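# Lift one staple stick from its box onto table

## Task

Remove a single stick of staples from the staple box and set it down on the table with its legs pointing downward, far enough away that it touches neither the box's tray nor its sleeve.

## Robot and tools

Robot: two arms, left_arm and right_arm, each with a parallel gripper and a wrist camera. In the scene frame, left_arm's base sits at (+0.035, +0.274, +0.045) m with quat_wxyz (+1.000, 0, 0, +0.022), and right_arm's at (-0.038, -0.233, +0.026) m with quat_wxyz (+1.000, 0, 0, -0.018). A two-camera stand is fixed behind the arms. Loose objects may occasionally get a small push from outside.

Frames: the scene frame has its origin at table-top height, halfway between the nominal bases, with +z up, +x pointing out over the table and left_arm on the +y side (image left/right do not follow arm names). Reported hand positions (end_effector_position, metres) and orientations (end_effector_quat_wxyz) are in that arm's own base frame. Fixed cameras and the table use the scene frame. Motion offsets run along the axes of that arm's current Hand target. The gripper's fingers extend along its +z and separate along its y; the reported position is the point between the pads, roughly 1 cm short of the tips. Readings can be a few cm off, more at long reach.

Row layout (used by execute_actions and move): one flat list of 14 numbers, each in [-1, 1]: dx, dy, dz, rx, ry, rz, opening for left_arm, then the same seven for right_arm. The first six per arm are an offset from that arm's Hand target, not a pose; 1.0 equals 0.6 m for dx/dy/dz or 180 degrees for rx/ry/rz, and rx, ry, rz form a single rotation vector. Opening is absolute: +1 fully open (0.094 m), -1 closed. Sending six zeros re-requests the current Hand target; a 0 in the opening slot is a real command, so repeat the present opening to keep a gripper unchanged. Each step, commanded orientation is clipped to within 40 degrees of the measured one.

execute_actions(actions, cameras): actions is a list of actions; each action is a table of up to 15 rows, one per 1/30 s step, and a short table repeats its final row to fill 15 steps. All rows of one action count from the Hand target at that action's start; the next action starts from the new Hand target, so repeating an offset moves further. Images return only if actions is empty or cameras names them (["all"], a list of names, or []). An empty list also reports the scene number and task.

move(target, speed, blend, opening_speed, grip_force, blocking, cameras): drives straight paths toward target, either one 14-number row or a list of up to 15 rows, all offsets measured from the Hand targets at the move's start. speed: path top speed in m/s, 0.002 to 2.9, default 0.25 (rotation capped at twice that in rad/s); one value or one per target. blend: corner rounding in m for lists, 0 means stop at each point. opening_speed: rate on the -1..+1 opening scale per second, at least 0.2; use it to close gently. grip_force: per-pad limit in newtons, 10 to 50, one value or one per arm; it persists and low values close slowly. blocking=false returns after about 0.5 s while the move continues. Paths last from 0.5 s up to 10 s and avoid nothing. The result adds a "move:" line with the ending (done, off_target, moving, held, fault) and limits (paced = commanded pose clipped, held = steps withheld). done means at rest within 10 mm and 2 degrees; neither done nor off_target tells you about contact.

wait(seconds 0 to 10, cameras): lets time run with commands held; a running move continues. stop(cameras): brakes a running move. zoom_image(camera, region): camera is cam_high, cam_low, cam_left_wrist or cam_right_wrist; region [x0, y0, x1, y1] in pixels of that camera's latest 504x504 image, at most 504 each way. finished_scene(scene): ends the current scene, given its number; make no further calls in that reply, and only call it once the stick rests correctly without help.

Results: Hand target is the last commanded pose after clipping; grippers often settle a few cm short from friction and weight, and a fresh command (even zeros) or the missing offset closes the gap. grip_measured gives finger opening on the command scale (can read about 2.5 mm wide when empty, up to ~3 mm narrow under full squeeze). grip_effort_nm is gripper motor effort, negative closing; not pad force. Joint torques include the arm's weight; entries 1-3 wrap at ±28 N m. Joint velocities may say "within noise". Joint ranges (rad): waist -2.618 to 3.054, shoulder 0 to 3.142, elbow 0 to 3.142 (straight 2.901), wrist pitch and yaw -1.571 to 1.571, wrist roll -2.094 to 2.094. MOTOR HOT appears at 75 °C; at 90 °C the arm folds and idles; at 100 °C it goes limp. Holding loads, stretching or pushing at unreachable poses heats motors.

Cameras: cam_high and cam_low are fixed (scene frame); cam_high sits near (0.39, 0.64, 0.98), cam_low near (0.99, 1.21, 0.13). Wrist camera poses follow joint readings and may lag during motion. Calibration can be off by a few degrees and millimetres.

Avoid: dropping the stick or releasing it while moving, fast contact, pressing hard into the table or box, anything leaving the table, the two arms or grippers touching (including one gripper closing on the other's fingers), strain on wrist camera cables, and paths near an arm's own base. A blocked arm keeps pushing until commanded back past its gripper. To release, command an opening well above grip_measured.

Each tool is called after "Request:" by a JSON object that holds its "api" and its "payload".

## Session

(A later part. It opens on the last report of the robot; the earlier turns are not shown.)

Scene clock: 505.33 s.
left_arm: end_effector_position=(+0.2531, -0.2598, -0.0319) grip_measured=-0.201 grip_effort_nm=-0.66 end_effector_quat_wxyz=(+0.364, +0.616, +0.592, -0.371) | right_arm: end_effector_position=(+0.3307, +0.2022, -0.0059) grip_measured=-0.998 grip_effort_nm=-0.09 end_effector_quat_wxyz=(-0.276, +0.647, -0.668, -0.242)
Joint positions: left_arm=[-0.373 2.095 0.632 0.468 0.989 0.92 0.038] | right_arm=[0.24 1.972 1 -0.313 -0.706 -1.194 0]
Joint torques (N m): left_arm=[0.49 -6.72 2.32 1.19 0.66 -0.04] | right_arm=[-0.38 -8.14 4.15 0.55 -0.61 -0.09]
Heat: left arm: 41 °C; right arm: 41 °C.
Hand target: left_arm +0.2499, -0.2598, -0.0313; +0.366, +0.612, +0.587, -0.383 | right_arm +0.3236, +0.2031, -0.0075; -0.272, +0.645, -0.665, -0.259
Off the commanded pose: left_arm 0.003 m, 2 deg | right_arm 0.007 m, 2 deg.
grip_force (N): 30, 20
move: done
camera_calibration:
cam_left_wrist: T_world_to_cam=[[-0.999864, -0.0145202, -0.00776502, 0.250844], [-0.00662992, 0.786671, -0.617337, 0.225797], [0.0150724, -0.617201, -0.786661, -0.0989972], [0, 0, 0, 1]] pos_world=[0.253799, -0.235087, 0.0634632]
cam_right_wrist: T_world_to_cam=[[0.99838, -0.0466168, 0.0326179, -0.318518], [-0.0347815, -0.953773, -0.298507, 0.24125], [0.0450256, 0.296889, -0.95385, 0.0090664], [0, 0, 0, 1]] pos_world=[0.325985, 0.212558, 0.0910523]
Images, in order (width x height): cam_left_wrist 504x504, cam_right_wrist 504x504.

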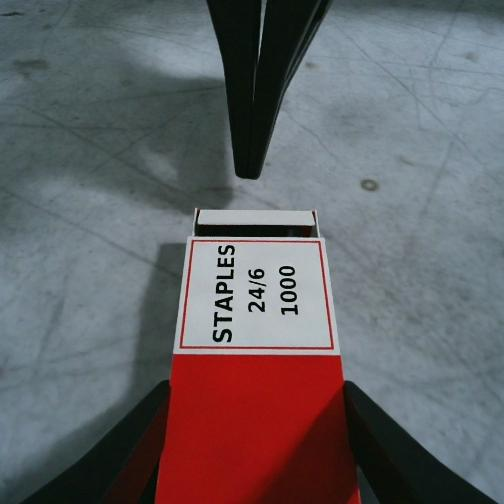

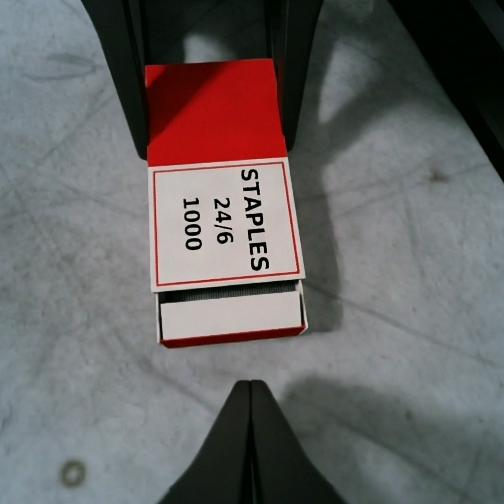

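Request:
{"api": "move", "payload": {"target": [[0,0,0,0,0,0,-0.3,0,0.0033,0,-0.0212,0,-0.022,0.1],[0,0,0,0,0,0,-0.3,-0.0175,0.0047,0.037,-0.0212,0,-0.022,0.1]], "speed": 0.08, "cameras": ["cam_left_wrist","cam_right_wrist"]}}

Request:
{"api": "zoom_image", "payload": {"camera": "cam_right_wrist", "region": [120, 280, 400, 480]}}

Scene clock: 563.97 s.
left_arm: end_effector_position=(+0.2544, -0.2582, -0.0320) grip_measured=-0.201 grip_effort_nm=-0.66 end_effector_quat_wxyz=(+0.364, +0.613, +0.595, -0.370) | right_arm: end_effector_position=(+0.3154, +0.2150, -0.0159) grip_measured=+0.098 grip_effort_nm=0.14 end_effector_quat_wxyz=(-0.247, +0.674, -0.644, -0.266)
Joint positions: left_arm=[-0.367 2.095 0.631 0.469 0.989 0.918 0.038] | right_arm=[0.279 2.026 1.047 -0.396 -0.72 -1.264 0.052]
Joint torques (N m): left_arm=[0.02 -6.68 2.44 1.2 0.68 -0.05] | right_arm=[1.58 -7.05 6.43 0.87 -0.57 0.11]
Heat: left arm: 39 °C; right arm: 41 °C.
Hand target: left_arm +0.2499, -0.2598, -0.0313; +0.366, +0.612, +0.587, -0.383 | right_arm +0.3217, +0.2262, -0.0161; -0.259, +0.677, -0.633, -0.271
Off the commanded pose: left_arm 0.005 m, 2 deg | right_arm 0.013 m, 2 deg.
grip_force (N): 30, 20
move: off_target (right_arm)
camera_calibration:
cam_left_wrist: T_world_to_cam=[[-0.999749, -0.0216811, -0.00572278, 0.250436], [-0.0135262, 0.78664, -0.617263, 0.226157], [0.0178847, -0.617031, -0.786736, -0.0987217], [0, 0, 0, 1]] pos_world=[0.255198, -0.233389, 0.0633639]
cam_right_wrist: T_world_to_cam=[[0.998829, 0.0470981, -0.011034, -0.323415], [0.0419054, -0.956411, -0.289002, 0.226418], [-0.0241644, 0.288201, -0.957265, 0.0199872], [0, 0, 0, 1]] pos_world=[0.314031, 0.22602, 0.0809997]
Images, in order (width x height): cam_left_wrist 504x504, cam_right_wrist 504x504.

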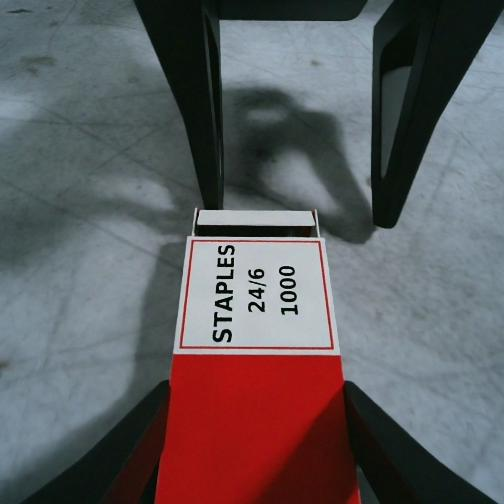

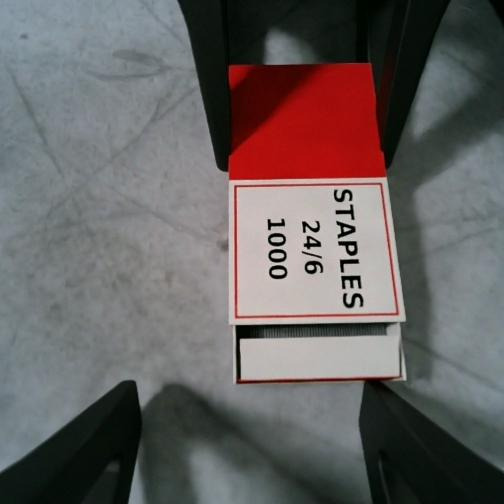

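Scaled by 1.800 from the camera's 504x504 image, which has a finer 720x720 frame.

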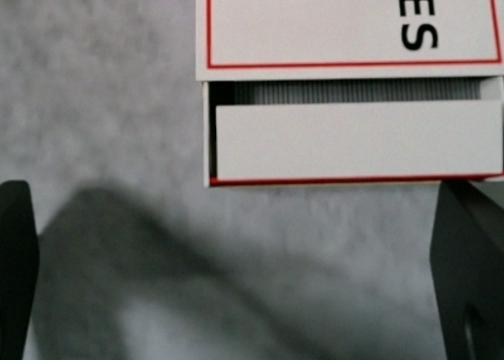

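Request:
{"api": "move", "payload": {"target": [[0,0,0,0,0,0,-0.3,0.0192,0,-0.0185,0,0,0,0.1],[0,0,0,0,0,0,-0.3,0.0192,-0.023,-0.0185,0,0,0,0.1]], "speed": 0.08, "cameras": ["cam_right_wrist"]}}

Scene clock: 571.73 s.
left_arm: end_effector_position=(+0.2544, -0.2582, -0.0320) grip_measured=-0.201 grip_effort_nm=-0.66 end_effector_quat_wxyz=(+0.364, +0.613, +0.595, -0.370) | right_arm: end_effector_position=(+0.3349, +0.2105, -0.0155) grip_measured=+0.098 grip_effort_nm=0.13 end_effector_quat_wxyz=(-0.260, +0.679, -0.636, -0.259)
Joint positions: left_arm=[-0.367 2.095 0.631 0.469 0.99 0.918 0.038] | right_arm=[0.25 2.068 1.113 -0.417 -0.73 -1.312 0.052]
Joint torques (N m): left_arm=[0.09 -6.69 2.37 1.21 0.65 -0.03] | right_arm=[-0.76 -7.8 6.45 0.39 -0.57 -0.11]
Heat: left arm: 39 °C; right arm: 40 °C.
Hand target: left_arm +0.2498, -0.2598, -0.0313; +0.366, +0.612, +0.587, -0.383 | right_arm +0.3364, +0.2110, -0.0162; -0.259, +0.677, -0.634, -0.271
Off the commanded pose: left_arm 0.005 m, 2 deg | right_arm 0.002 m, 1 deg.
grip_force (N): 30, 20
move: done
camera_calibration:
cam_right_wrist: T_world_to_cam=[[0.998231, 0.0552963, 0.02185, -0.34366], [0.0592997, -0.952617, -0.298337, 0.2147], [0.00431774, 0.299105, -0.954211, 0.0104875], [0, 0, 0, 1]] pos_world=[0.330275, 0.220393, 0.081569]
Images, in order (width x height): cam_right_wrist 504x504.

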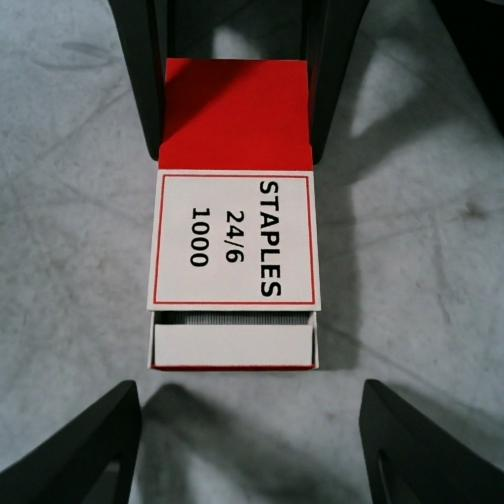

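Request:
{"api": "move", "payload": {"target": [[0,0,0,0,0,0,-0.3,-0.0194,0.0045,0.0188,0,0,0,0.1],[0,0,0,0,0,0,-0.3,-0.0194,0.0045,0.0188,0,0,0,-0.34]], "speed": 0.06, "cameras": ["cam_left_wrist","cam_right_wrist"]}}

Scene clock: 584.23 s.
left_arm: end_effector_position=(+0.2543, -0.2583, -0.0319) grip_measured=-0.201 grip_effort_nm=-0.66 end_effector_quat_wxyz=(+0.364, +0.613, +0.595, -0.371) | right_arm: end_effector_position=(+0.3300, +0.2231, -0.0149) grip_measured=-0.244 grip_effort_nm=-0.43 end_effector_quat_wxyz=(-0.255, +0.679, -0.635, -0.266)
Joint positions: left_arm=[-0.367 2.095 0.631 0.469 0.99 0.918 0.038] | right_arm=[0.285 2.068 1.113 -0.402 -0.73 -1.271 0.036]
Joint torques (N m): left_arm=[0.06 -6.71 2.3 1.22 0.66 -0.04] | right_arm=[0.31 -8.14 5.63 0.7 -0.49 0.11]
Heat: left arm: 39 °C; right arm: 41 °C.
Hand target: left_arm +0.2498, -0.2598, -0.0314; +0.366, +0.612, +0.587, -0.383 | right_arm +0.3327, +0.2270, -0.0162; -0.259, +0.677, -0.634, -0.271
Off the commanded pose: left_arm 0.005 m, 2 deg | right_arm 0.005 m, 1 deg.
grip_force (N): 30, 20
move: done
camera_calibration:
cam_left_wrist: T_world_to_cam=[[-0.999763, -0.0210793, -0.00541769, 0.250464], [-0.0132261, 0.786116, -0.617937, 0.226121], [0.0172846, -0.617719, -0.786209, -0.0986028], [0, 0, 0, 1]] pos_world=[0.255099, -0.233387, 0.0635632]
cam_right_wrist: T_world_to_cam=[[0.998132, 0.0606022, 0.00779339, -0.340812], [0.060127, -0.95151, -0.301684, 0.226554], [-0.0108672, 0.301589, -0.953376, 0.0117428], [0, 0, 0, 1]] pos_world=[0.326681, 0.23268, 0.082199]
Images, in order (width x height): cam_left_wrist 504x504, cam_right_wrist 504x504.

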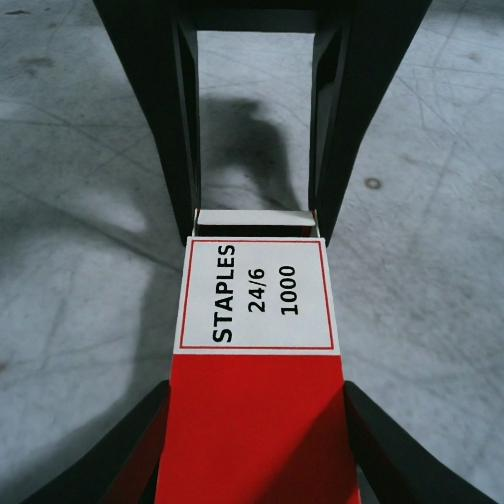

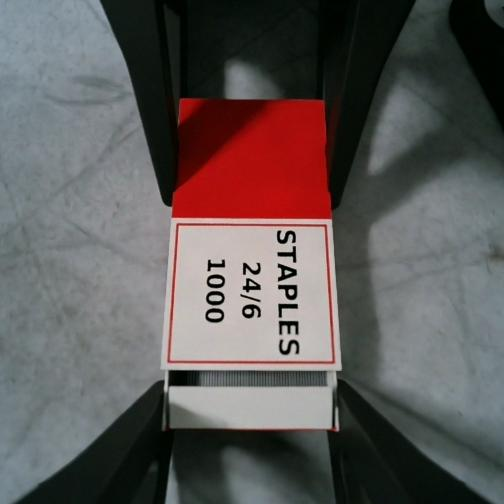

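Request:
{"api": "move", "payload": {"target": [0.013,0,-0.027,0,0,0,-0.3,0,0,0,0,0,0,-0.34], "speed": 0.06, "cameras": ["cam_left_wrist","cam_right_wrist"]}}

Request:
{"api": "zoom_image", "payload": {"camera": "cam_left_wrist", "region": [150, 120, 370, 260]}}

Scene clock: 591.27 s.
left_arm: end_effector_position=(+0.2544, -0.2476, -0.0300) grip_measured=-0.201 grip_effort_nm=-0.66 end_effector_quat_wxyz=(+0.370, +0.612, +0.588, -0.379) | right_arm: end_effector_position=(+0.3292, +0.2310, -0.0113) grip_measured=-0.245 grip_effort_nm=-0.44 end_effector_quat_wxyz=(-0.263, +0.677, -0.630, -0.275)
Joint positions: left_arm=[-0.323 2.095 0.631 0.423 1.036 0.981 0.038] | right_arm=[0.298 2.068 1.113 -0.384 -0.753 -1.253 0.035]
Joint torques (N m): left_arm=[1.43 -7.8 2.11 0.62 0.54 0.32] | right_arm=[-0.95 -8.17 5.59 0.55 -0.29 -0.09]
Heat: left arm: 39 °C; right arm: 41 °C.
Hand target: left_arm +0.2507, -0.2418, -0.0313; +0.366, +0.612, +0.587, -0.383 | right_arm +0.3328, +0.2270, -0.0162; -0.259, +0.677, -0.634, -0.271
Off the commanded pose: left_arm 0.007 m, 1 deg | right_arm 0.007 m, 1 deg.
grip_force (N): 30, 20
move: done
camera_calibration:
cam_left_wrist: T_world_to_cam=[[-0.999903, -0.0131179, -0.00471409, 0.252794], [-0.00713613, 0.772247, -0.635283, 0.213395], [0.011974, -0.635187, -0.772265, -0.0931226], [0, 0, 0, 1]] pos_world=[0.255408, -0.220628, 0.0648423]
cam_right_wrist: T_world_to_cam=[[0.997821, 0.0654406, 0.00836641, -0.341459], [0.0645833, -0.94302, -0.326409, 0.231487], [-0.0134707, 0.326238, -0.945192, 0.00797562], [0, 0, 0, 1]] pos_world=[0.325872, 0.23804, 0.0859545]
Images, in order (width x height): cam_left_wrist 504x504, cam_right_wrist 504x504.

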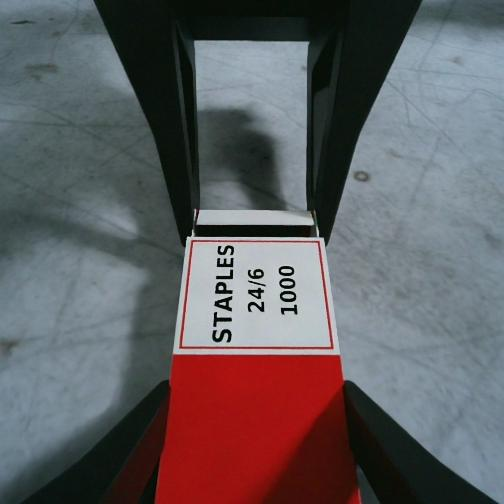

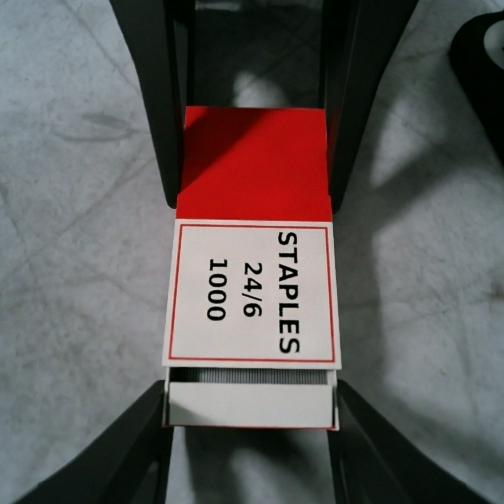

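Scaled by 2.291 from the camera's 504x504 image, which has a finer 720x720 frame.

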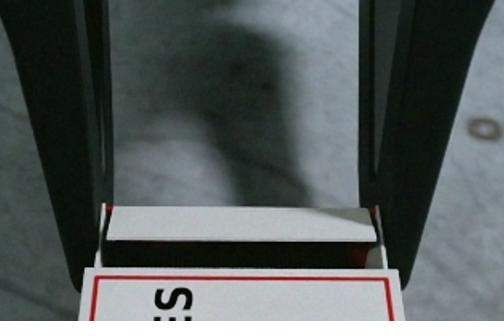

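Request:
{"api": "move", "payload": {"target": [[0,0,0,0,0,0,-0.2,0,0,0,0,0,0,-0.34],[0.0065,0,-0.0135,0,0,0,-0.2,0.0144,0,-0.0139,0,0,0,-0.34]], "speed": 0.05, "grip_force": [10, 30], "cameras": ["cam_left_wrist","cam_right_wrist"]}}

Request:
{"api": "zoom_image", "payload": {"camera": "cam_left_wrist", "region": [150, 120, 370, 260]}}

Scene clock: 601.23 s.
left_arm: end_effector_position=(+0.2523, -0.2420, -0.0280) grip_measured=-0.194 grip_effort_nm=-0.30 end_effector_quat_wxyz=(+0.373, +0.611, +0.581, -0.388) | right_arm: end_effector_position=(+0.3271, +0.2341, -0.0080) grip_measured=-0.253 grip_effort_nm=-0.63 end_effector_quat_wxyz=(-0.269, +0.676, -0.623, -0.286)
Joint positions: left_arm=[-0.298 2.095 0.631 0.388 1.071 1.024 0.038] | right_arm=[0.298 2.068 1.113 -0.386 -0.781 -1.26 0.035]
Joint torques (N m): left_arm=[1.88 -8.23 2.18 0.35 0.34 0.45] | right_arm=[-4.05 -8.51 5.14 0.31 -0.1 -0.49]
Heat: left arm: 39 °C; right arm: 42 °C.
Hand target: left_arm +0.2509, -0.2329, -0.0312; +0.366, +0.612, +0.587, -0.383 | right_arm +0.3334, +0.2150, -0.0162; -0.259, +0.677, -0.634, -0.271
Off the commanded pose: left_arm 0.010 m, 1 deg | right_arm 0.022 m, 2 deg.
grip_force (N): 10, 30
move: off_target (right_arm)
camera_calibration:
cam_left_wrist: T_world_to_cam=[[-0.999997, -0.00202557, -0.00137109, 0.253685], [-0.000646301, 0.75944, -0.650577, 0.205205], [0.00235905, -0.650574, -0.759439, -0.0889161], [0, 0, 0, 1]] pos_world=[0.254027, -0.213174, 0.0663232]
cam_right_wrist: T_world_to_cam=[[0.997059, 0.0764196, 0.00571863, -0.341954], [0.0735625, -0.933525, -0.350885, 0.230349], [-0.021476, 0.350274, -0.936401, 0.00708322], [0, 0, 0, 1]] pos_world=[0.324155, 0.238687, 0.0894141]
Images, in order (width x height): cam_left_wrist 504x504, cam_right_wrist 504x504.

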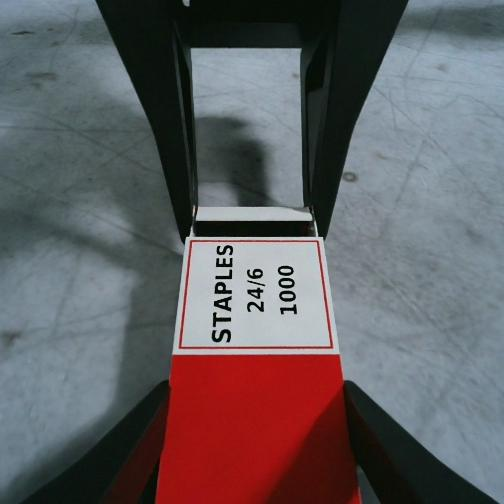

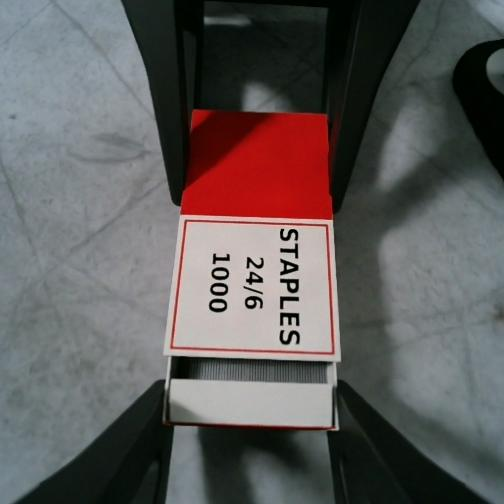

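Scaled by 2.291 from the camera's 504x504 image, which has a finer 720x720 frame.

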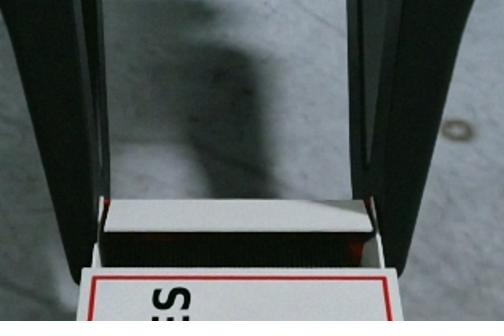

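Request:
{"api": "move", "payload": {"target": [0.0108,0,-0.0225,0,0,0,-0.2,0.0096,0,-0.0093,0,0,0,-0.34], "speed": 0.05, "cameras": ["cam_left_wrist","cam_right_wrist"]}}

Request:
{"api": "zoom_image", "payload": {"camera": "cam_right_wrist", "region": [140, 320, 370, 450]}}

Scene clock: 607.13 s.
left_arm: end_effector_position=(+0.2506, -0.2261, -0.0299) grip_measured=-0.191 grip_effort_nm=-0.30 end_effector_quat_wxyz=(+0.371, +0.611, +0.580, -0.391) | right_arm: end_effector_position=(+0.3255, +0.2256, -0.0080) grip_measured=-0.253 grip_effort_nm=-0.63 end_effector_quat_wxyz=(-0.267, +0.677, -0.621, -0.290)
Joint positions: left_arm=[-0.241 2.095 0.64 0.272 1.101 1.141 0.038] | right_arm=[0.273 2.068 1.113 -0.42 -0.793 -1.303 0.035]
Joint torques (N m): left_arm=[1.81 -8.81 2.5 0.26 0.26 0.37] | right_arm=[-3.92 -8.5 5.15 0.35 -0.04 -0.35]
Heat: left arm: 39 °C; right arm: 42 °C.
Hand target: left_arm +0.2518, -0.2179, -0.0311; +0.366, +0.612, +0.587, -0.383 | right_arm +0.3340, +0.2070, -0.0162; -0.259, +0.677, -0.634, -0.271
Off the commanded pose: left_arm 0.008 m, 1 deg | right_arm 0.022 m, 3 deg.
grip_force (N): 10, 30
move: off_target (right_arm)
camera_calibration:
cam_left_wrist: T_world_to_cam=[[-0.999989, 0.00313389, 0.00356506, 0.25323], [0.0000458473, 0.757406, -0.652944, 0.191169], [-0.00474645, -0.652936, -0.757398, -0.0786883], [0, 0, 0, 1]] pos_world=[0.252845, -0.196964, 0.0643213]
cam_right_wrist: T_world_to_cam=[[0.996476, 0.0838756, 0.000312317, -0.341309], [0.0785285, -0.931629, -0.354824, 0.220451], [-0.0294701, 0.353598, -0.934933, 0.0119832], [0, 0, 0, 1]] pos_world=[0.323148, 0.229769, 0.0895316]
Images, in order (width x height): cam_left_wrist 504x504, cam_right_wrist 504x504.

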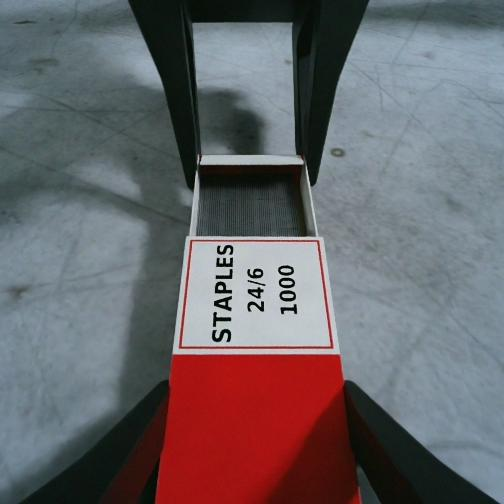

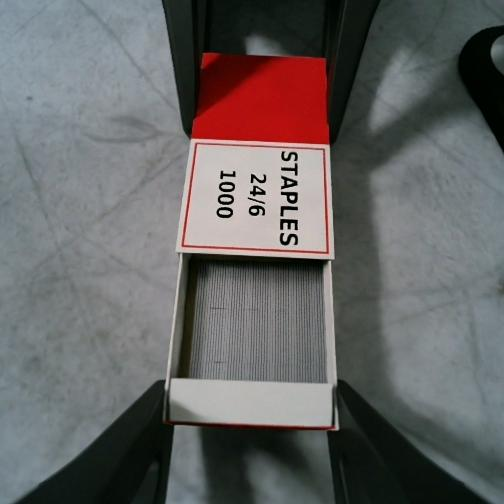

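Scaled by 2.191 from the camera's 504x504 image, which has a finer 720x720 frame.

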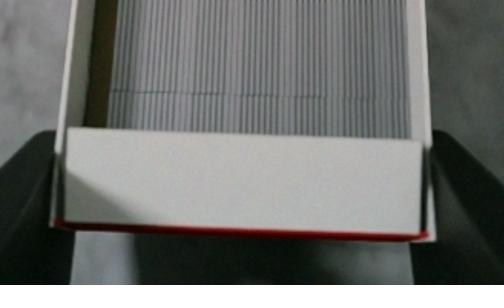

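Request:
{"api": "move", "payload": {"target": [[-0.0058,0,0.012,0,0,0,-0.2,-0.0283,0.01,0.0134,0,0,0,-0.34],[-0.0058,0,0.012,0,0,0,-0.3,-0.0283,0.01,0.0134,0,0,0,0.1],[-0.0058,0,0.012,0,0,0,-0.3,-0.0747,0.01,-0.0345,0,0.078,0,0.1],[-0.0058,0,0.012,0,0,0,-0.3,-0.0747,0.01,-0.0345,0,0.078,0,-1]], "speed": 0.08, "grip_force": [30, 30], "cameras": ["cam_left_wrist","cam_right_wrist"]}}

Request:
{"api": "zoom_image", "payload": {"camera": "cam_right_wrist", "region": [140, 280, 380, 480]}}

Scene clock: 637.20 s.
left_arm: end_effector_position=(+0.2521, -0.2249, -0.0327) grip_measured=-0.202 grip_effort_nm=-0.66 end_effector_quat_wxyz=(+0.367, +0.609, +0.588, -0.385) | right_arm: end_effector_position=(+0.3187, +0.2179, +0.0072) grip_measured=-0.998 grip_effort_nm=-0.09 end_effector_quat_wxyz=(-0.156, +0.703, -0.666, -0.194)
Joint positions: left_arm=[-0.241 2.095 0.64 0.272 1.082 1.13 0.037] | right_arm=[0.377 1.99 1.232 -0.682 -0.486 -1.215 0]
Joint torques (N m): left_arm=[-0.38 -8.43 2.39 0.71 0.4 0] | right_arm=[0.54 -12.62 7.21 0.35 -0.33 0.11]
Heat: left arm: 40 °C; right arm: 43 °C.
Hand target: left_arm +0.2514, -0.2259, -0.0311; +0.366, +0.612, +0.587, -0.383 | right_arm +0.3265, +0.2244, +0.0298; -0.180, +0.705, -0.660, -0.186
Off the commanded pose: left_arm 0.002 m, 0 deg | right_arm 0.025 m, 3 deg.
grip_force (N): 30, 30
move: off_target (right_arm); target 4's new opening was sent with right_arm's hand 0.025 m and 3 deg from that target
camera_calibration:
cam_left_wrist: T_world_to_cam=[[-0.999921, -0.00893503, 0.00888866, 0.252211], [-0.0125536, 0.768662, -0.639532, 0.194539], [-0.00111814, -0.639592, -0.768713, -0.0782233], [0, 0, 0, 1]] pos_world=[0.254546, -0.197312, 0.0620404]
cam_right_wrist: T_world_to_cam=[[0.997353, 0.0611016, -0.0394176, -0.328855], [0.0590047, -0.996885, -0.0523313, 0.23742], [-0.0424923, 0.0498669, -0.997852, 0.099438], [0, 0, 0, 1]] pos_world=[0.318201, 0.251816, 0.0986862]
Images, in order (width x height): cam_left_wrist 504x504, cam_right_wrist 504x504.

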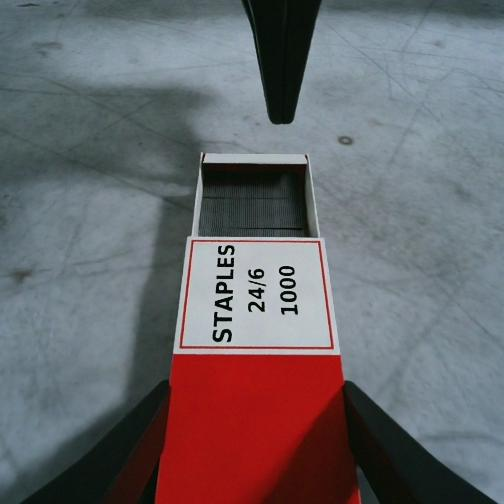

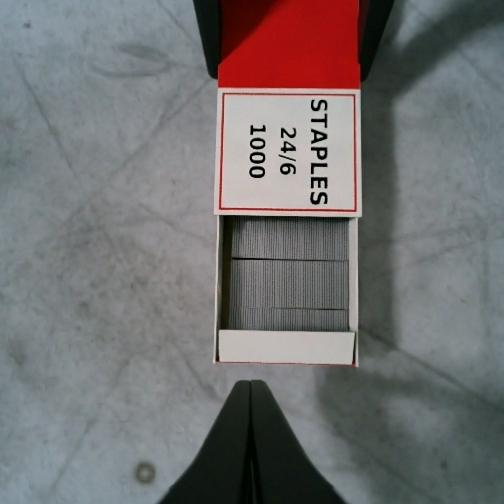

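Scaled by 2.100 from the camera's 504x504 image, which has a finer 720x720 frame.

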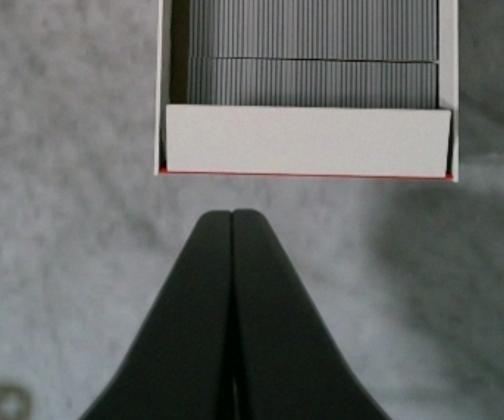

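Request:
{"api": "move", "payload": {"target": [0,0,0,0,0,0,-0.3,-0.0015,-0.0068,0.0355,0,0,0,-1], "speed": 0.08, "cameras": ["cam_left_wrist","cam_right_wrist"]}}

Request:
{"api": "zoom_image", "payload": {"camera": "cam_right_wrist", "region": [140, 280, 380, 480]}}

Scene clock: 661.03 s.
left_arm: end_effector_position=(+0.2521, -0.2249, -0.0327) grip_measured=-0.202 grip_effort_nm=-0.66 end_effector_quat_wxyz=(+0.367, +0.609, +0.588, -0.385) | right_arm: end_effector_position=(+0.3213, +0.2291, +0.0081) grip_measured=-0.998 grip_effort_nm=-0.09 end_effector_quat_wxyz=(-0.167, +0.705, -0.663, -0.188)
Joint positions: left_arm=[-0.241 2.095 0.64 0.272 1.082 1.13 0.037] | right_arm=[0.404 1.99 1.232 -0.642 -0.481 -1.187 0]
Joint torques (N m): left_arm=[-0.39 -8.55 2.41 0.74 0.38 -0.01] | right_arm=[0.47 -8.5 7.32 0.66 -0.32 0.11]
Heat: left arm: 40 °C; right arm: 47 °C.
Hand target: left_arm +0.2514, -0.2259, -0.0311; +0.366, +0.612, +0.587, -0.383 | right_arm +0.3299, +0.2361, +0.0118; -0.179, +0.705, -0.660, -0.186
Off the commanded pose: left_arm 0.002 m, 0 deg | right_arm 0.012 m, 1 deg.
grip_force (N): 30, 30
move: off_target (right_arm)
camera_calibration:
cam_left_wrist: T_world_to_cam=[[-0.999921, -0.00893503, 0.00888866, 0.252211], [-0.0125536, 0.768662, -0.639532, 0.194539], [-0.00111814, -0.639592, -0.768713, -0.0782233], [0, 0, 0, 1]] pos_world=[0.254546, -0.197312, 0.0620404]
cam_right_wrist: T_world_to_cam=[[0.997933, 0.0626384, -0.0143431, -0.332915], [0.0616769, -0.996304, -0.0597813, 0.247559], [-0.0180347, 0.0587731, -0.998108, 0.0900108], [0, 0, 0, 1]] pos_world=[0.318581, 0.262207, 0.0998649]
Images, in order (width x height): cam_left_wrist 504x504, cam_right_wrist 504x504.

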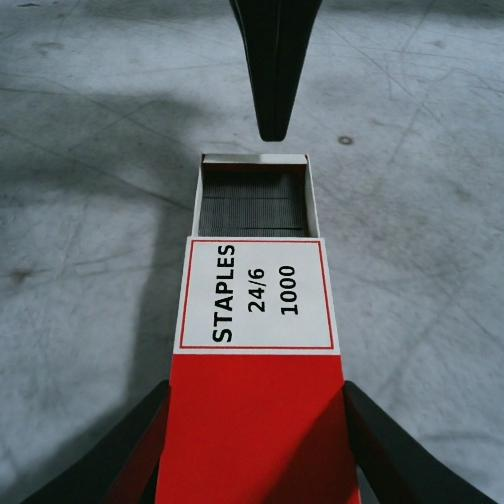

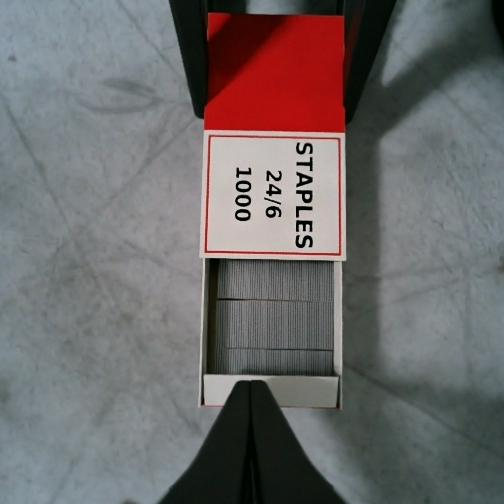

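Scaled by 2.100 from the camera's 504x504 image, which has a finer 720x720 frame.

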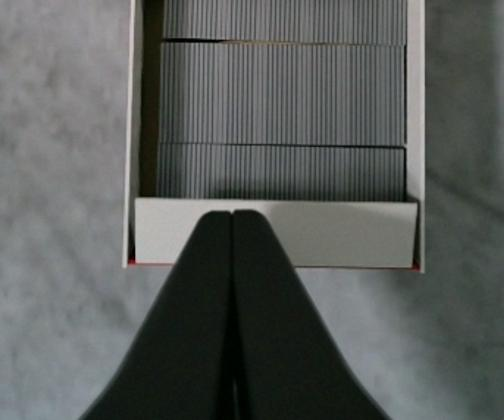

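Request:
{"api": "move", "payload": {"target": [[0,0,0,0,0,0,-0.3,-0.0041,0,0.0062,0,0,0,-1],[0,0,0,0,0,0,-0.3,0.0136,0,0.0368,0,0,0,-1]], "speed": 0.05, "cameras": ["cam_left_wrist","cam_right_wrist"]}}

Request:
{"api": "zoom_image", "payload": {"camera": "cam_right_wrist", "region": [140, 280, 380, 480]}}

Request:
{"api": "zoom_image", "payload": {"camera": "cam_left_wrist", "region": [170, 120, 350, 260]}}

Scene clock: 680.87 s.
left_arm: end_effector_position=(+0.2523, -0.2247, -0.0330) grip_measured=-0.202 grip_effort_nm=-0.66 end_effector_quat_wxyz=(+0.366, +0.609, +0.589, -0.384) | right_arm: end_effector_position=(+0.3333, +0.2367, -0.0041) grip_measured=-0.998 grip_effort_nm=-0.09 end_effector_quat_wxyz=(-0.184, +0.706, -0.660, -0.180)
Joint positions: left_arm=[-0.241 2.095 0.64 0.272 1.08 1.13 0.037] | right_arm=[0.41 2.032 1.232 -0.556 -0.479 -1.175 0]
Joint torques (N m): left_arm=[-0.35 -8.53 2.36 0.72 0.41 -0.02] | right_arm=[0.83 -8.24 4.71 0.74 -0.32 0.12]
Heat: left arm: 40 °C; right arm: 45 °C.
Hand target: left_arm +0.2514, -0.2259, -0.0311; +0.366, +0.612, +0.587, -0.383 | right_arm +0.3299, +0.2401, -0.0114; -0.180, +0.705, -0.660, -0.186
Off the commanded pose: left_arm 0.002 m, 0 deg | right_arm 0.009 m, 1 deg.
grip_force (N): 30, 30
move: done
camera_calibration:
cam_left_wrist: T_world_to_cam=[[-0.999916, -0.0098362, 0.00843298, 0.25216], [-0.0129545, 0.769975, -0.637942, 0.194693], [-0.000218252, -0.637998, -0.770038, -0.0783524], [0, 0, 0, 1]] pos_world=[0.254644, -0.197417, 0.0617424]
cam_right_wrist: T_world_to_cam=[[0.998046, 0.0586019, 0.0216747, -0.344465], [0.060028, -0.99557, -0.0723619, 0.253929], [0.0173382, 0.0735216, -0.997143, 0.0623755], [0, 0, 0, 1]] pos_world=[0.327468, 0.268405, 0.0880382]
Images, in order (width x height): cam_left_wrist 504x504, cam_right_wrist 504x504.

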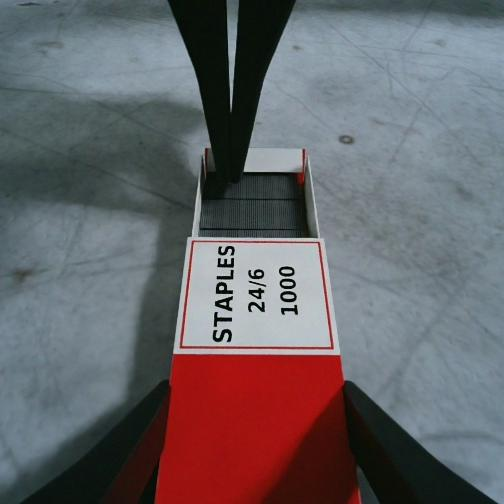

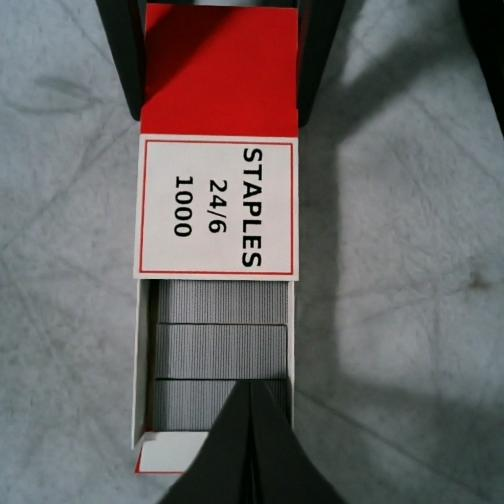

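Scaled by 2.100 from the camera's 504x504 image, which has a finer 720x720 frame.

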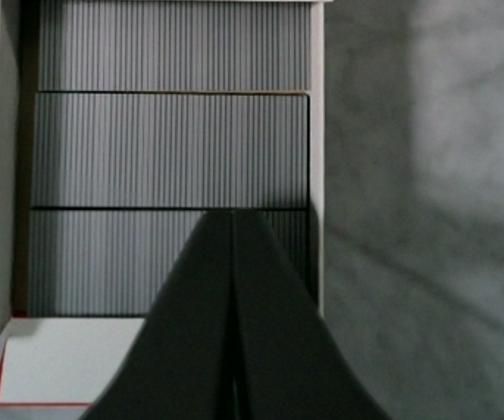

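Scaled by 2.800 from the camera's 504x504 image, which has a finer 720x720 frame.

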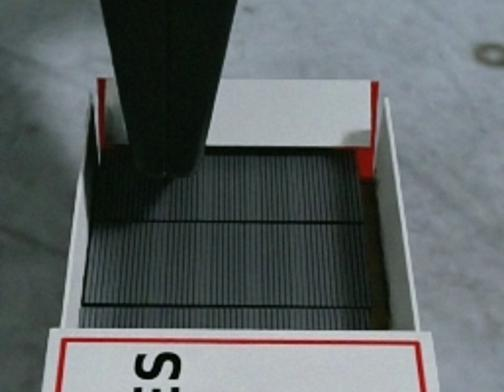

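Request:
{"api": "move", "payload": {"target": [0,0,0,0,0,0,-0.3,0.0318,0.01,-0.0183,0,0,0,-1], "speed": 0.05, "cameras": ["cam_left_wrist","cam_right_wrist"]}}

Request:
{"api": "zoom_image", "payload": {"camera": "cam_left_wrist", "region": [170, 100, 350, 260]}}

Scene clock: 692.10 s.
left_arm: end_effector_position=(+0.2519, -0.2253, -0.0333) grip_measured=-0.203 grip_effort_nm=-0.66 end_effector_quat_wxyz=(+0.366, +0.611, +0.588, -0.384) | right_arm: end_effector_position=(+0.3283, +0.2251, -0.0121) grip_measured=-0.998 grip_effort_nm=-0.09 end_effector_quat_wxyz=(-0.184, +0.706, -0.658, -0.189)
Joint positions: left_arm=[-0.243 2.095 0.64 0.272 1.078 1.13 0.037] | right_arm=[0.378 2.032 1.19 -0.539 -0.503 -1.214 0]
Joint torques (N m): left_arm=[-0.18 -8.49 2.21 0.74 0.43 -0.03] | right_arm=[-1.18 -10.59 3.69 0.47 -0.2 -0.09]
Heat: left arm: 40 °C; right arm: 43 °C.
Hand target: left_arm +0.2513, -0.2260, -0.0311; +0.366, +0.612, +0.587, -0.383 | right_arm +0.3254, +0.2178, -0.0114; -0.180, +0.705, -0.660, -0.186
Off the commanded pose: left_arm 0.002 m, 0 deg | right_arm 0.008 m, 1 deg.
grip_force (N): 30, 30
move: done
camera_calibration:
cam_left_wrist: T_world_to_cam=[[-0.99994, -0.00792328, 0.00761097, 0.25219], [-0.0109557, 0.771009, -0.63673, 0.194725], [-0.000823138, -0.636775, -0.77105, -0.0784959], [0, 0, 0, 1]] pos_world=[0.254244, -0.198121, 0.0615437]
cam_right_wrist: T_world_to_cam=[[0.997822, 0.065155, 0.0102986, -0.340144], [0.0657991, -0.994153, -0.0856225, 0.239804], [0.00465962, 0.0861136, -0.996274, 0.0566637], [0, 0, 0, 1]] pos_world=[0.32336, 0.255685, 0.0804882]
Images, in order (width x height): cam_left_wrist 504x504, cam_right_wrist 504x504.

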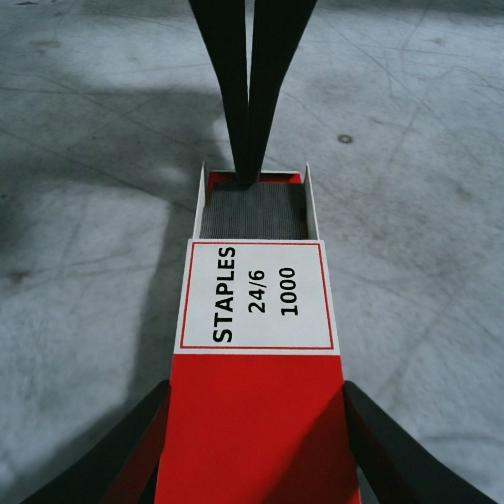

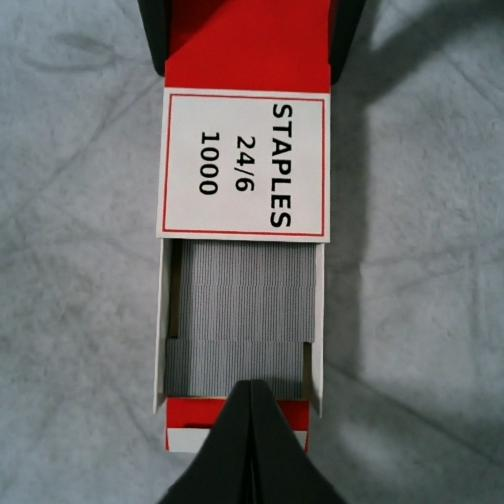

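Scaled by 2.800 from the camera's 504x504 image, which has a finer 720x720 frame.

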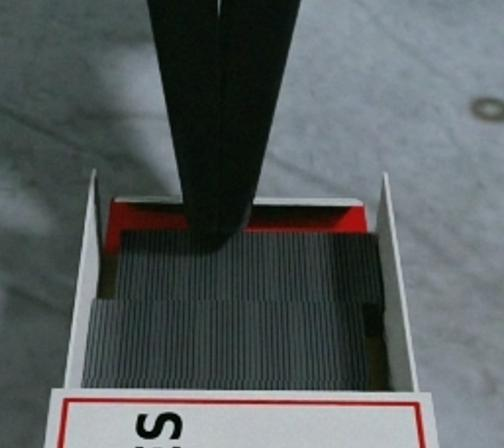

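Request:
{"api": "move", "payload": {"target": [0,0,0,0,0,0,-0.3,0.0227,0,-0.0073,0,0,0,-1], "speed": 0.04, "cameras": ["cam_left_wrist","cam_right_wrist"]}}

Request:
{"api": "zoom_image", "payload": {"camera": "cam_left_wrist", "region": [170, 100, 350, 260]}}

Scene clock: 711.23 s.
left_arm: end_effector_position=(+0.2519, -0.2253, -0.0333) grip_measured=-0.203 grip_effort_nm=-0.66 end_effector_quat_wxyz=(+0.366, +0.611, +0.588, -0.384) | right_arm: end_effector_position=(+0.3287, +0.2209, -0.0105) grip_measured=-0.998 grip_effort_nm=-0.09 end_effector_quat_wxyz=(-0.198, +0.706, -0.648, -0.205)
Joint positions: left_arm=[-0.243 2.095 0.64 0.272 1.078 1.13 0.037] | right_arm=[0.348 2.032 1.178 -0.533 -0.552 -1.256 0]
Joint torques (N m): left_arm=[-0.12 -8.54 2.39 0.71 0.44 -0.02] | right_arm=[-1.89 -10.67 3.36 0.33 0.16 -0.09]
Heat: left arm: 40 °C; right arm: 41 °C.
Hand target: left_arm +0.2513, -0.2260, -0.0311; +0.366, +0.612, +0.587, -0.383 | right_arm +0.3263, +0.2038, -0.0144; -0.180, +0.705, -0.660, -0.186
Off the commanded pose: left_arm 0.002 m, 0 deg | right_arm 0.018 m, 3 deg.
grip_force (N): 30, 30
move: off_target (right_arm)
camera_calibration:
cam_left_wrist: T_world_to_cam=[[-0.99994, -0.00792328, 0.00761097, 0.25219], [-0.0109557, 0.771009, -0.63673, 0.194725], [-0.000823138, -0.636775, -0.77105, -0.0784959], [0, 0, 0, 1]] pos_world=[0.254244, -0.198121, 0.0615437]
cam_right_wrist: T_world_to_cam=[[0.996812, 0.0787723, 0.0127158, -0.342931], [0.079757, -0.98836, -0.129551, 0.229344], [0.00236278, 0.130152, -0.991491, 0.0496394], [0, 0, 0, 1]] pos_world=[0.323429, 0.247227, 0.0832894]
Images, in order (width x height): cam_left_wrist 504x504, cam_right_wrist 504x504.

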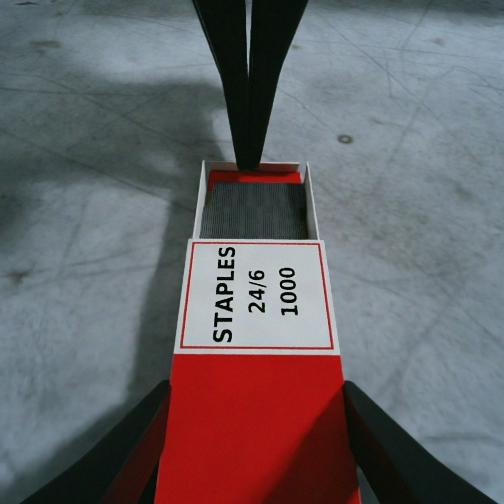

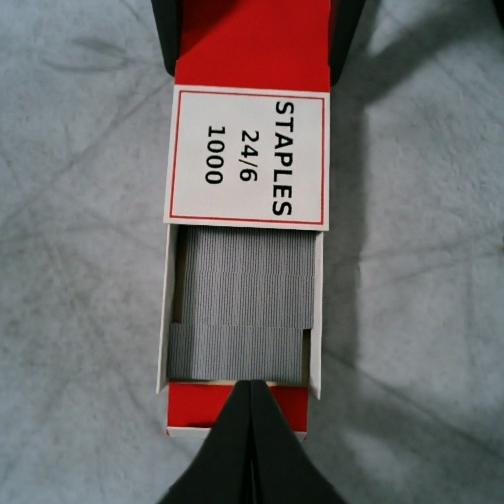

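Scaled by 2.800 from the camera's 504x504 image, which has a finer 720x720 frame.

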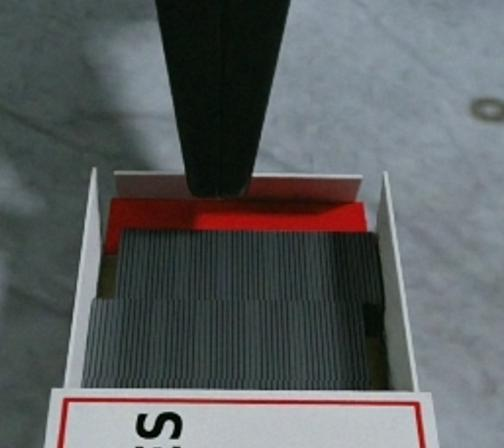

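Request:
{"api": "move", "payload": {"target": [[0,0,0,0,0,0,-0.3,-0.0423,0,-0.0333,0,0,0,-1],[0,0,0,0,0,0,-0.3,-0.0293,0,-0.0408,0,0,0,-1],[0,0,0,0,0,0,-0.3,0.0018,0,0.0067,0,0,0,-1]], "speed": 0.08, "cameras": ["cam_left_wrist","cam_right_wrist"]}}

Request:
{"api": "zoom_image", "payload": {"camera": "cam_left_wrist", "region": [170, 100, 350, 260]}}

Scene clock: 729.10 s.
left_arm: end_effector_position=(+0.2519, -0.2253, -0.0333) grip_measured=-0.203 grip_effort_nm=-0.66 end_effector_quat_wxyz=(+0.366, +0.611, +0.588, -0.384) | right_arm: end_effector_position=(+0.3276, +0.2065, -0.0102) grip_measured=-0.998 grip_effort_nm=-0.09 end_effector_quat_wxyz=(-0.183, +0.706, -0.661, -0.180)
Joint positions: left_arm=[-0.243 2.095 0.64 0.272 1.078 1.13 0.037] | right_arm=[0.338 2.002 1.159 -0.555 -0.491 -1.254 0]
Joint torques (N m): left_arm=[-0.09 -8.47 2.35 0.73 0.4 -0.03] | right_arm=[-0.76 -7.57 4.4 0.68 -0.36 -0.08]
Heat: left arm: 40 °C; right arm: 41 °C.
Hand target: left_arm +0.2513, -0.2260, -0.0311; +0.366, +0.612, +0.587, -0.383 | right_arm +0.3263, +0.2049, -0.0184; -0.180, +0.705, -0.660, -0.186
Off the commanded pose: left_arm 0.002 m, 0 deg | right_arm 0.008 m, 1 deg.
grip_force (N): 30, 30
move: done
camera_calibration:
cam_left_wrist: T_world_to_cam=[[-0.99994, -0.00792328, 0.00761097, 0.25219], [-0.0109557, 0.771009, -0.63673, 0.194725], [-0.000823138, -0.636775, -0.77105, -0.0784959], [0, 0, 0, 1]] pos_world=[0.254244, -0.198121, 0.0615437]
cam_right_wrist: T_world_to_cam=[[0.998118, 0.0581474, 0.0194519, -0.336825], [0.0593691, -0.995807, -0.0695966, 0.224088], [0.0153235, 0.0706205, -0.997386, 0.059844], [0, 0, 0, 1]] pos_world=[0.32197, 0.238507, 0.0818351]
Images, in order (width x height): cam_left_wrist 504x504, cam_right_wrist 504x504.

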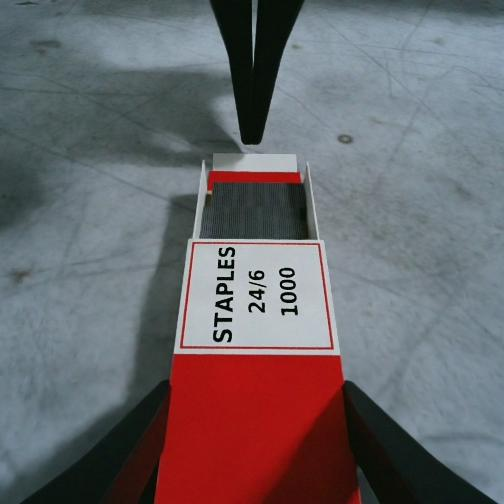

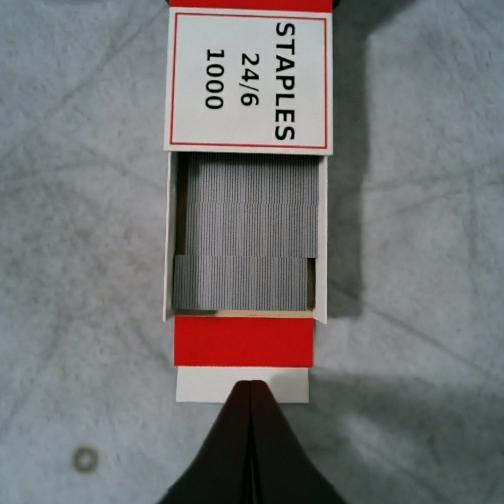

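Scaled by 2.800 from the camera's 504x504 image, which has a finer 720x720 frame.

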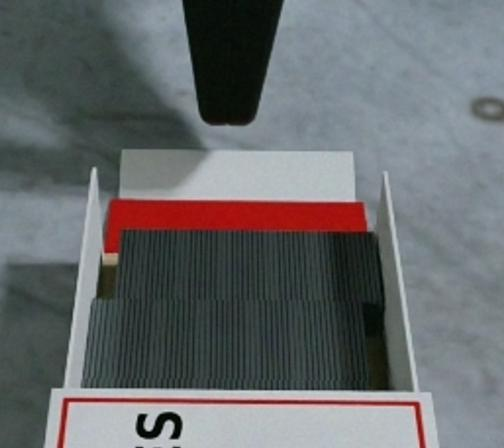

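Request:
{"api": "move", "payload": {"target": [[0,0,0,0,0,0,-0.3,-0.0292,0,-0.0505,0,0,0,-1],[0,0,0,0,0,0,-0.3,-0.0587,0.0032,-0.0297,0,0,0,-1],[0,0,0,0,0,0,-0.3,-0.0362,0.0032,0.0093,0,0,0,-1]], "speed": 0.08, "blend": [0.005,0.005,0], "cameras": ["cam_left_wrist","cam_right_wrist"]}}

Request:
{"api": "zoom_image", "payload": {"camera": "cam_left_wrist", "region": [170, 100, 350, 260]}}

Scene clock: 756.33 s.
left_arm: end_effector_position=(+0.2519, -0.2253, -0.0333) grip_measured=-0.203 grip_effort_nm=-0.66 end_effector_quat_wxyz=(+0.366, +0.611, +0.588, -0.384) | right_arm: end_effector_position=(+0.3254, +0.2255, -0.0055) grip_measured=-0.998 grip_effort_nm=-0.09 end_effector_quat_wxyz=(-0.184, +0.708, -0.657, -0.180)
Joint positions: left_arm=[-0.243 2.095 0.64 0.272 1.078 1.13 0.037] | right_arm=[0.39 2.002 1.179 -0.547 -0.484 -1.206 0]
Joint torques (N m): left_arm=[-0.17 -8.51 2.36 0.71 0.43 -0.04] | right_arm=[0.09 -8.03 4.46 0.71 -0.32 0.12]
Heat: left arm: 40 °C; right arm: 42 °C.
Hand target: left_arm +0.2513, -0.2260, -0.0311; +0.366, +0.612, +0.587, -0.383 | right_arm +0.3229, +0.2262, -0.0125; -0.180, +0.705, -0.661, -0.186
Off the commanded pose: left_arm 0.002 m, 0 deg | right_arm 0.007 m, 1 deg.
grip_force (N): 30, 30
move: done
camera_calibration:
cam_left_wrist: T_world_to_cam=[[-0.99994, -0.00792328, 0.00761097, 0.25219], [-0.0109557, 0.771009, -0.63673, 0.194725], [-0.000823138, -0.636775, -0.77105, -0.0784959], [0, 0, 0, 1]] pos_world=[0.254244, -0.198121, 0.0615437]
cam_right_wrist: T_world_to_cam=[[0.997554, 0.0658788, 0.0233676, -0.337344], [0.0674083, -0.995111, -0.0721805, 0.240774], [0.0184982, 0.0735791, -0.997118, 0.0615504], [0, 0, 0, 1]] pos_world=[0.31915, 0.257292, 0.0866351]
Images, in order (width x height): cam_left_wrist 504x504, cam_right_wrist 504x504.

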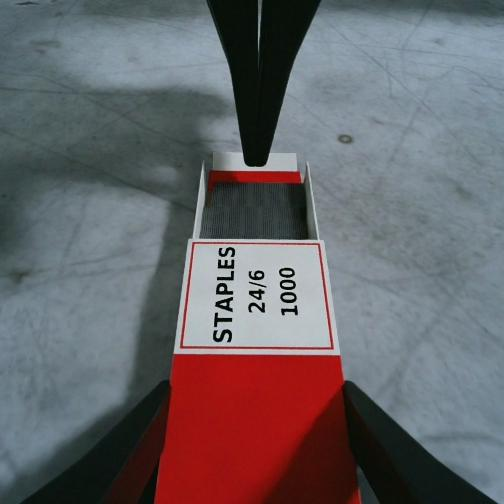

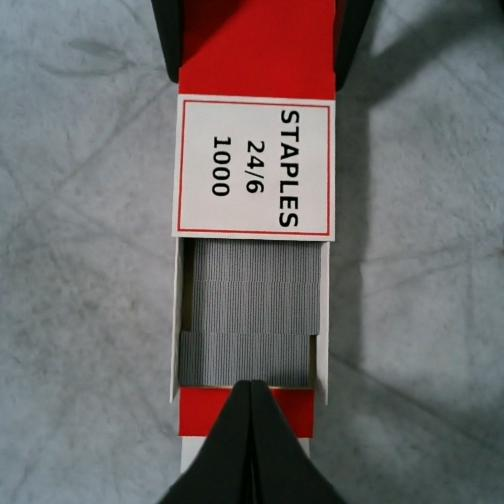

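Scaled by 2.800 from the camera's 504x504 image, which has a finer 720x720 frame.

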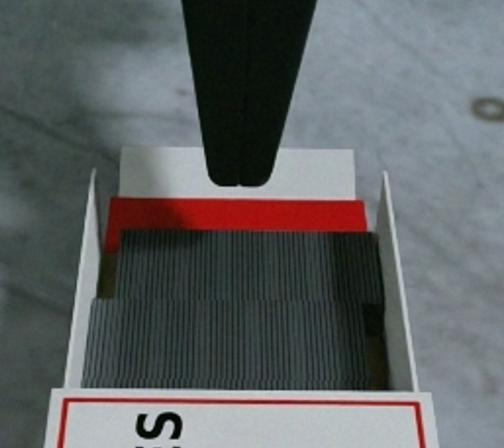

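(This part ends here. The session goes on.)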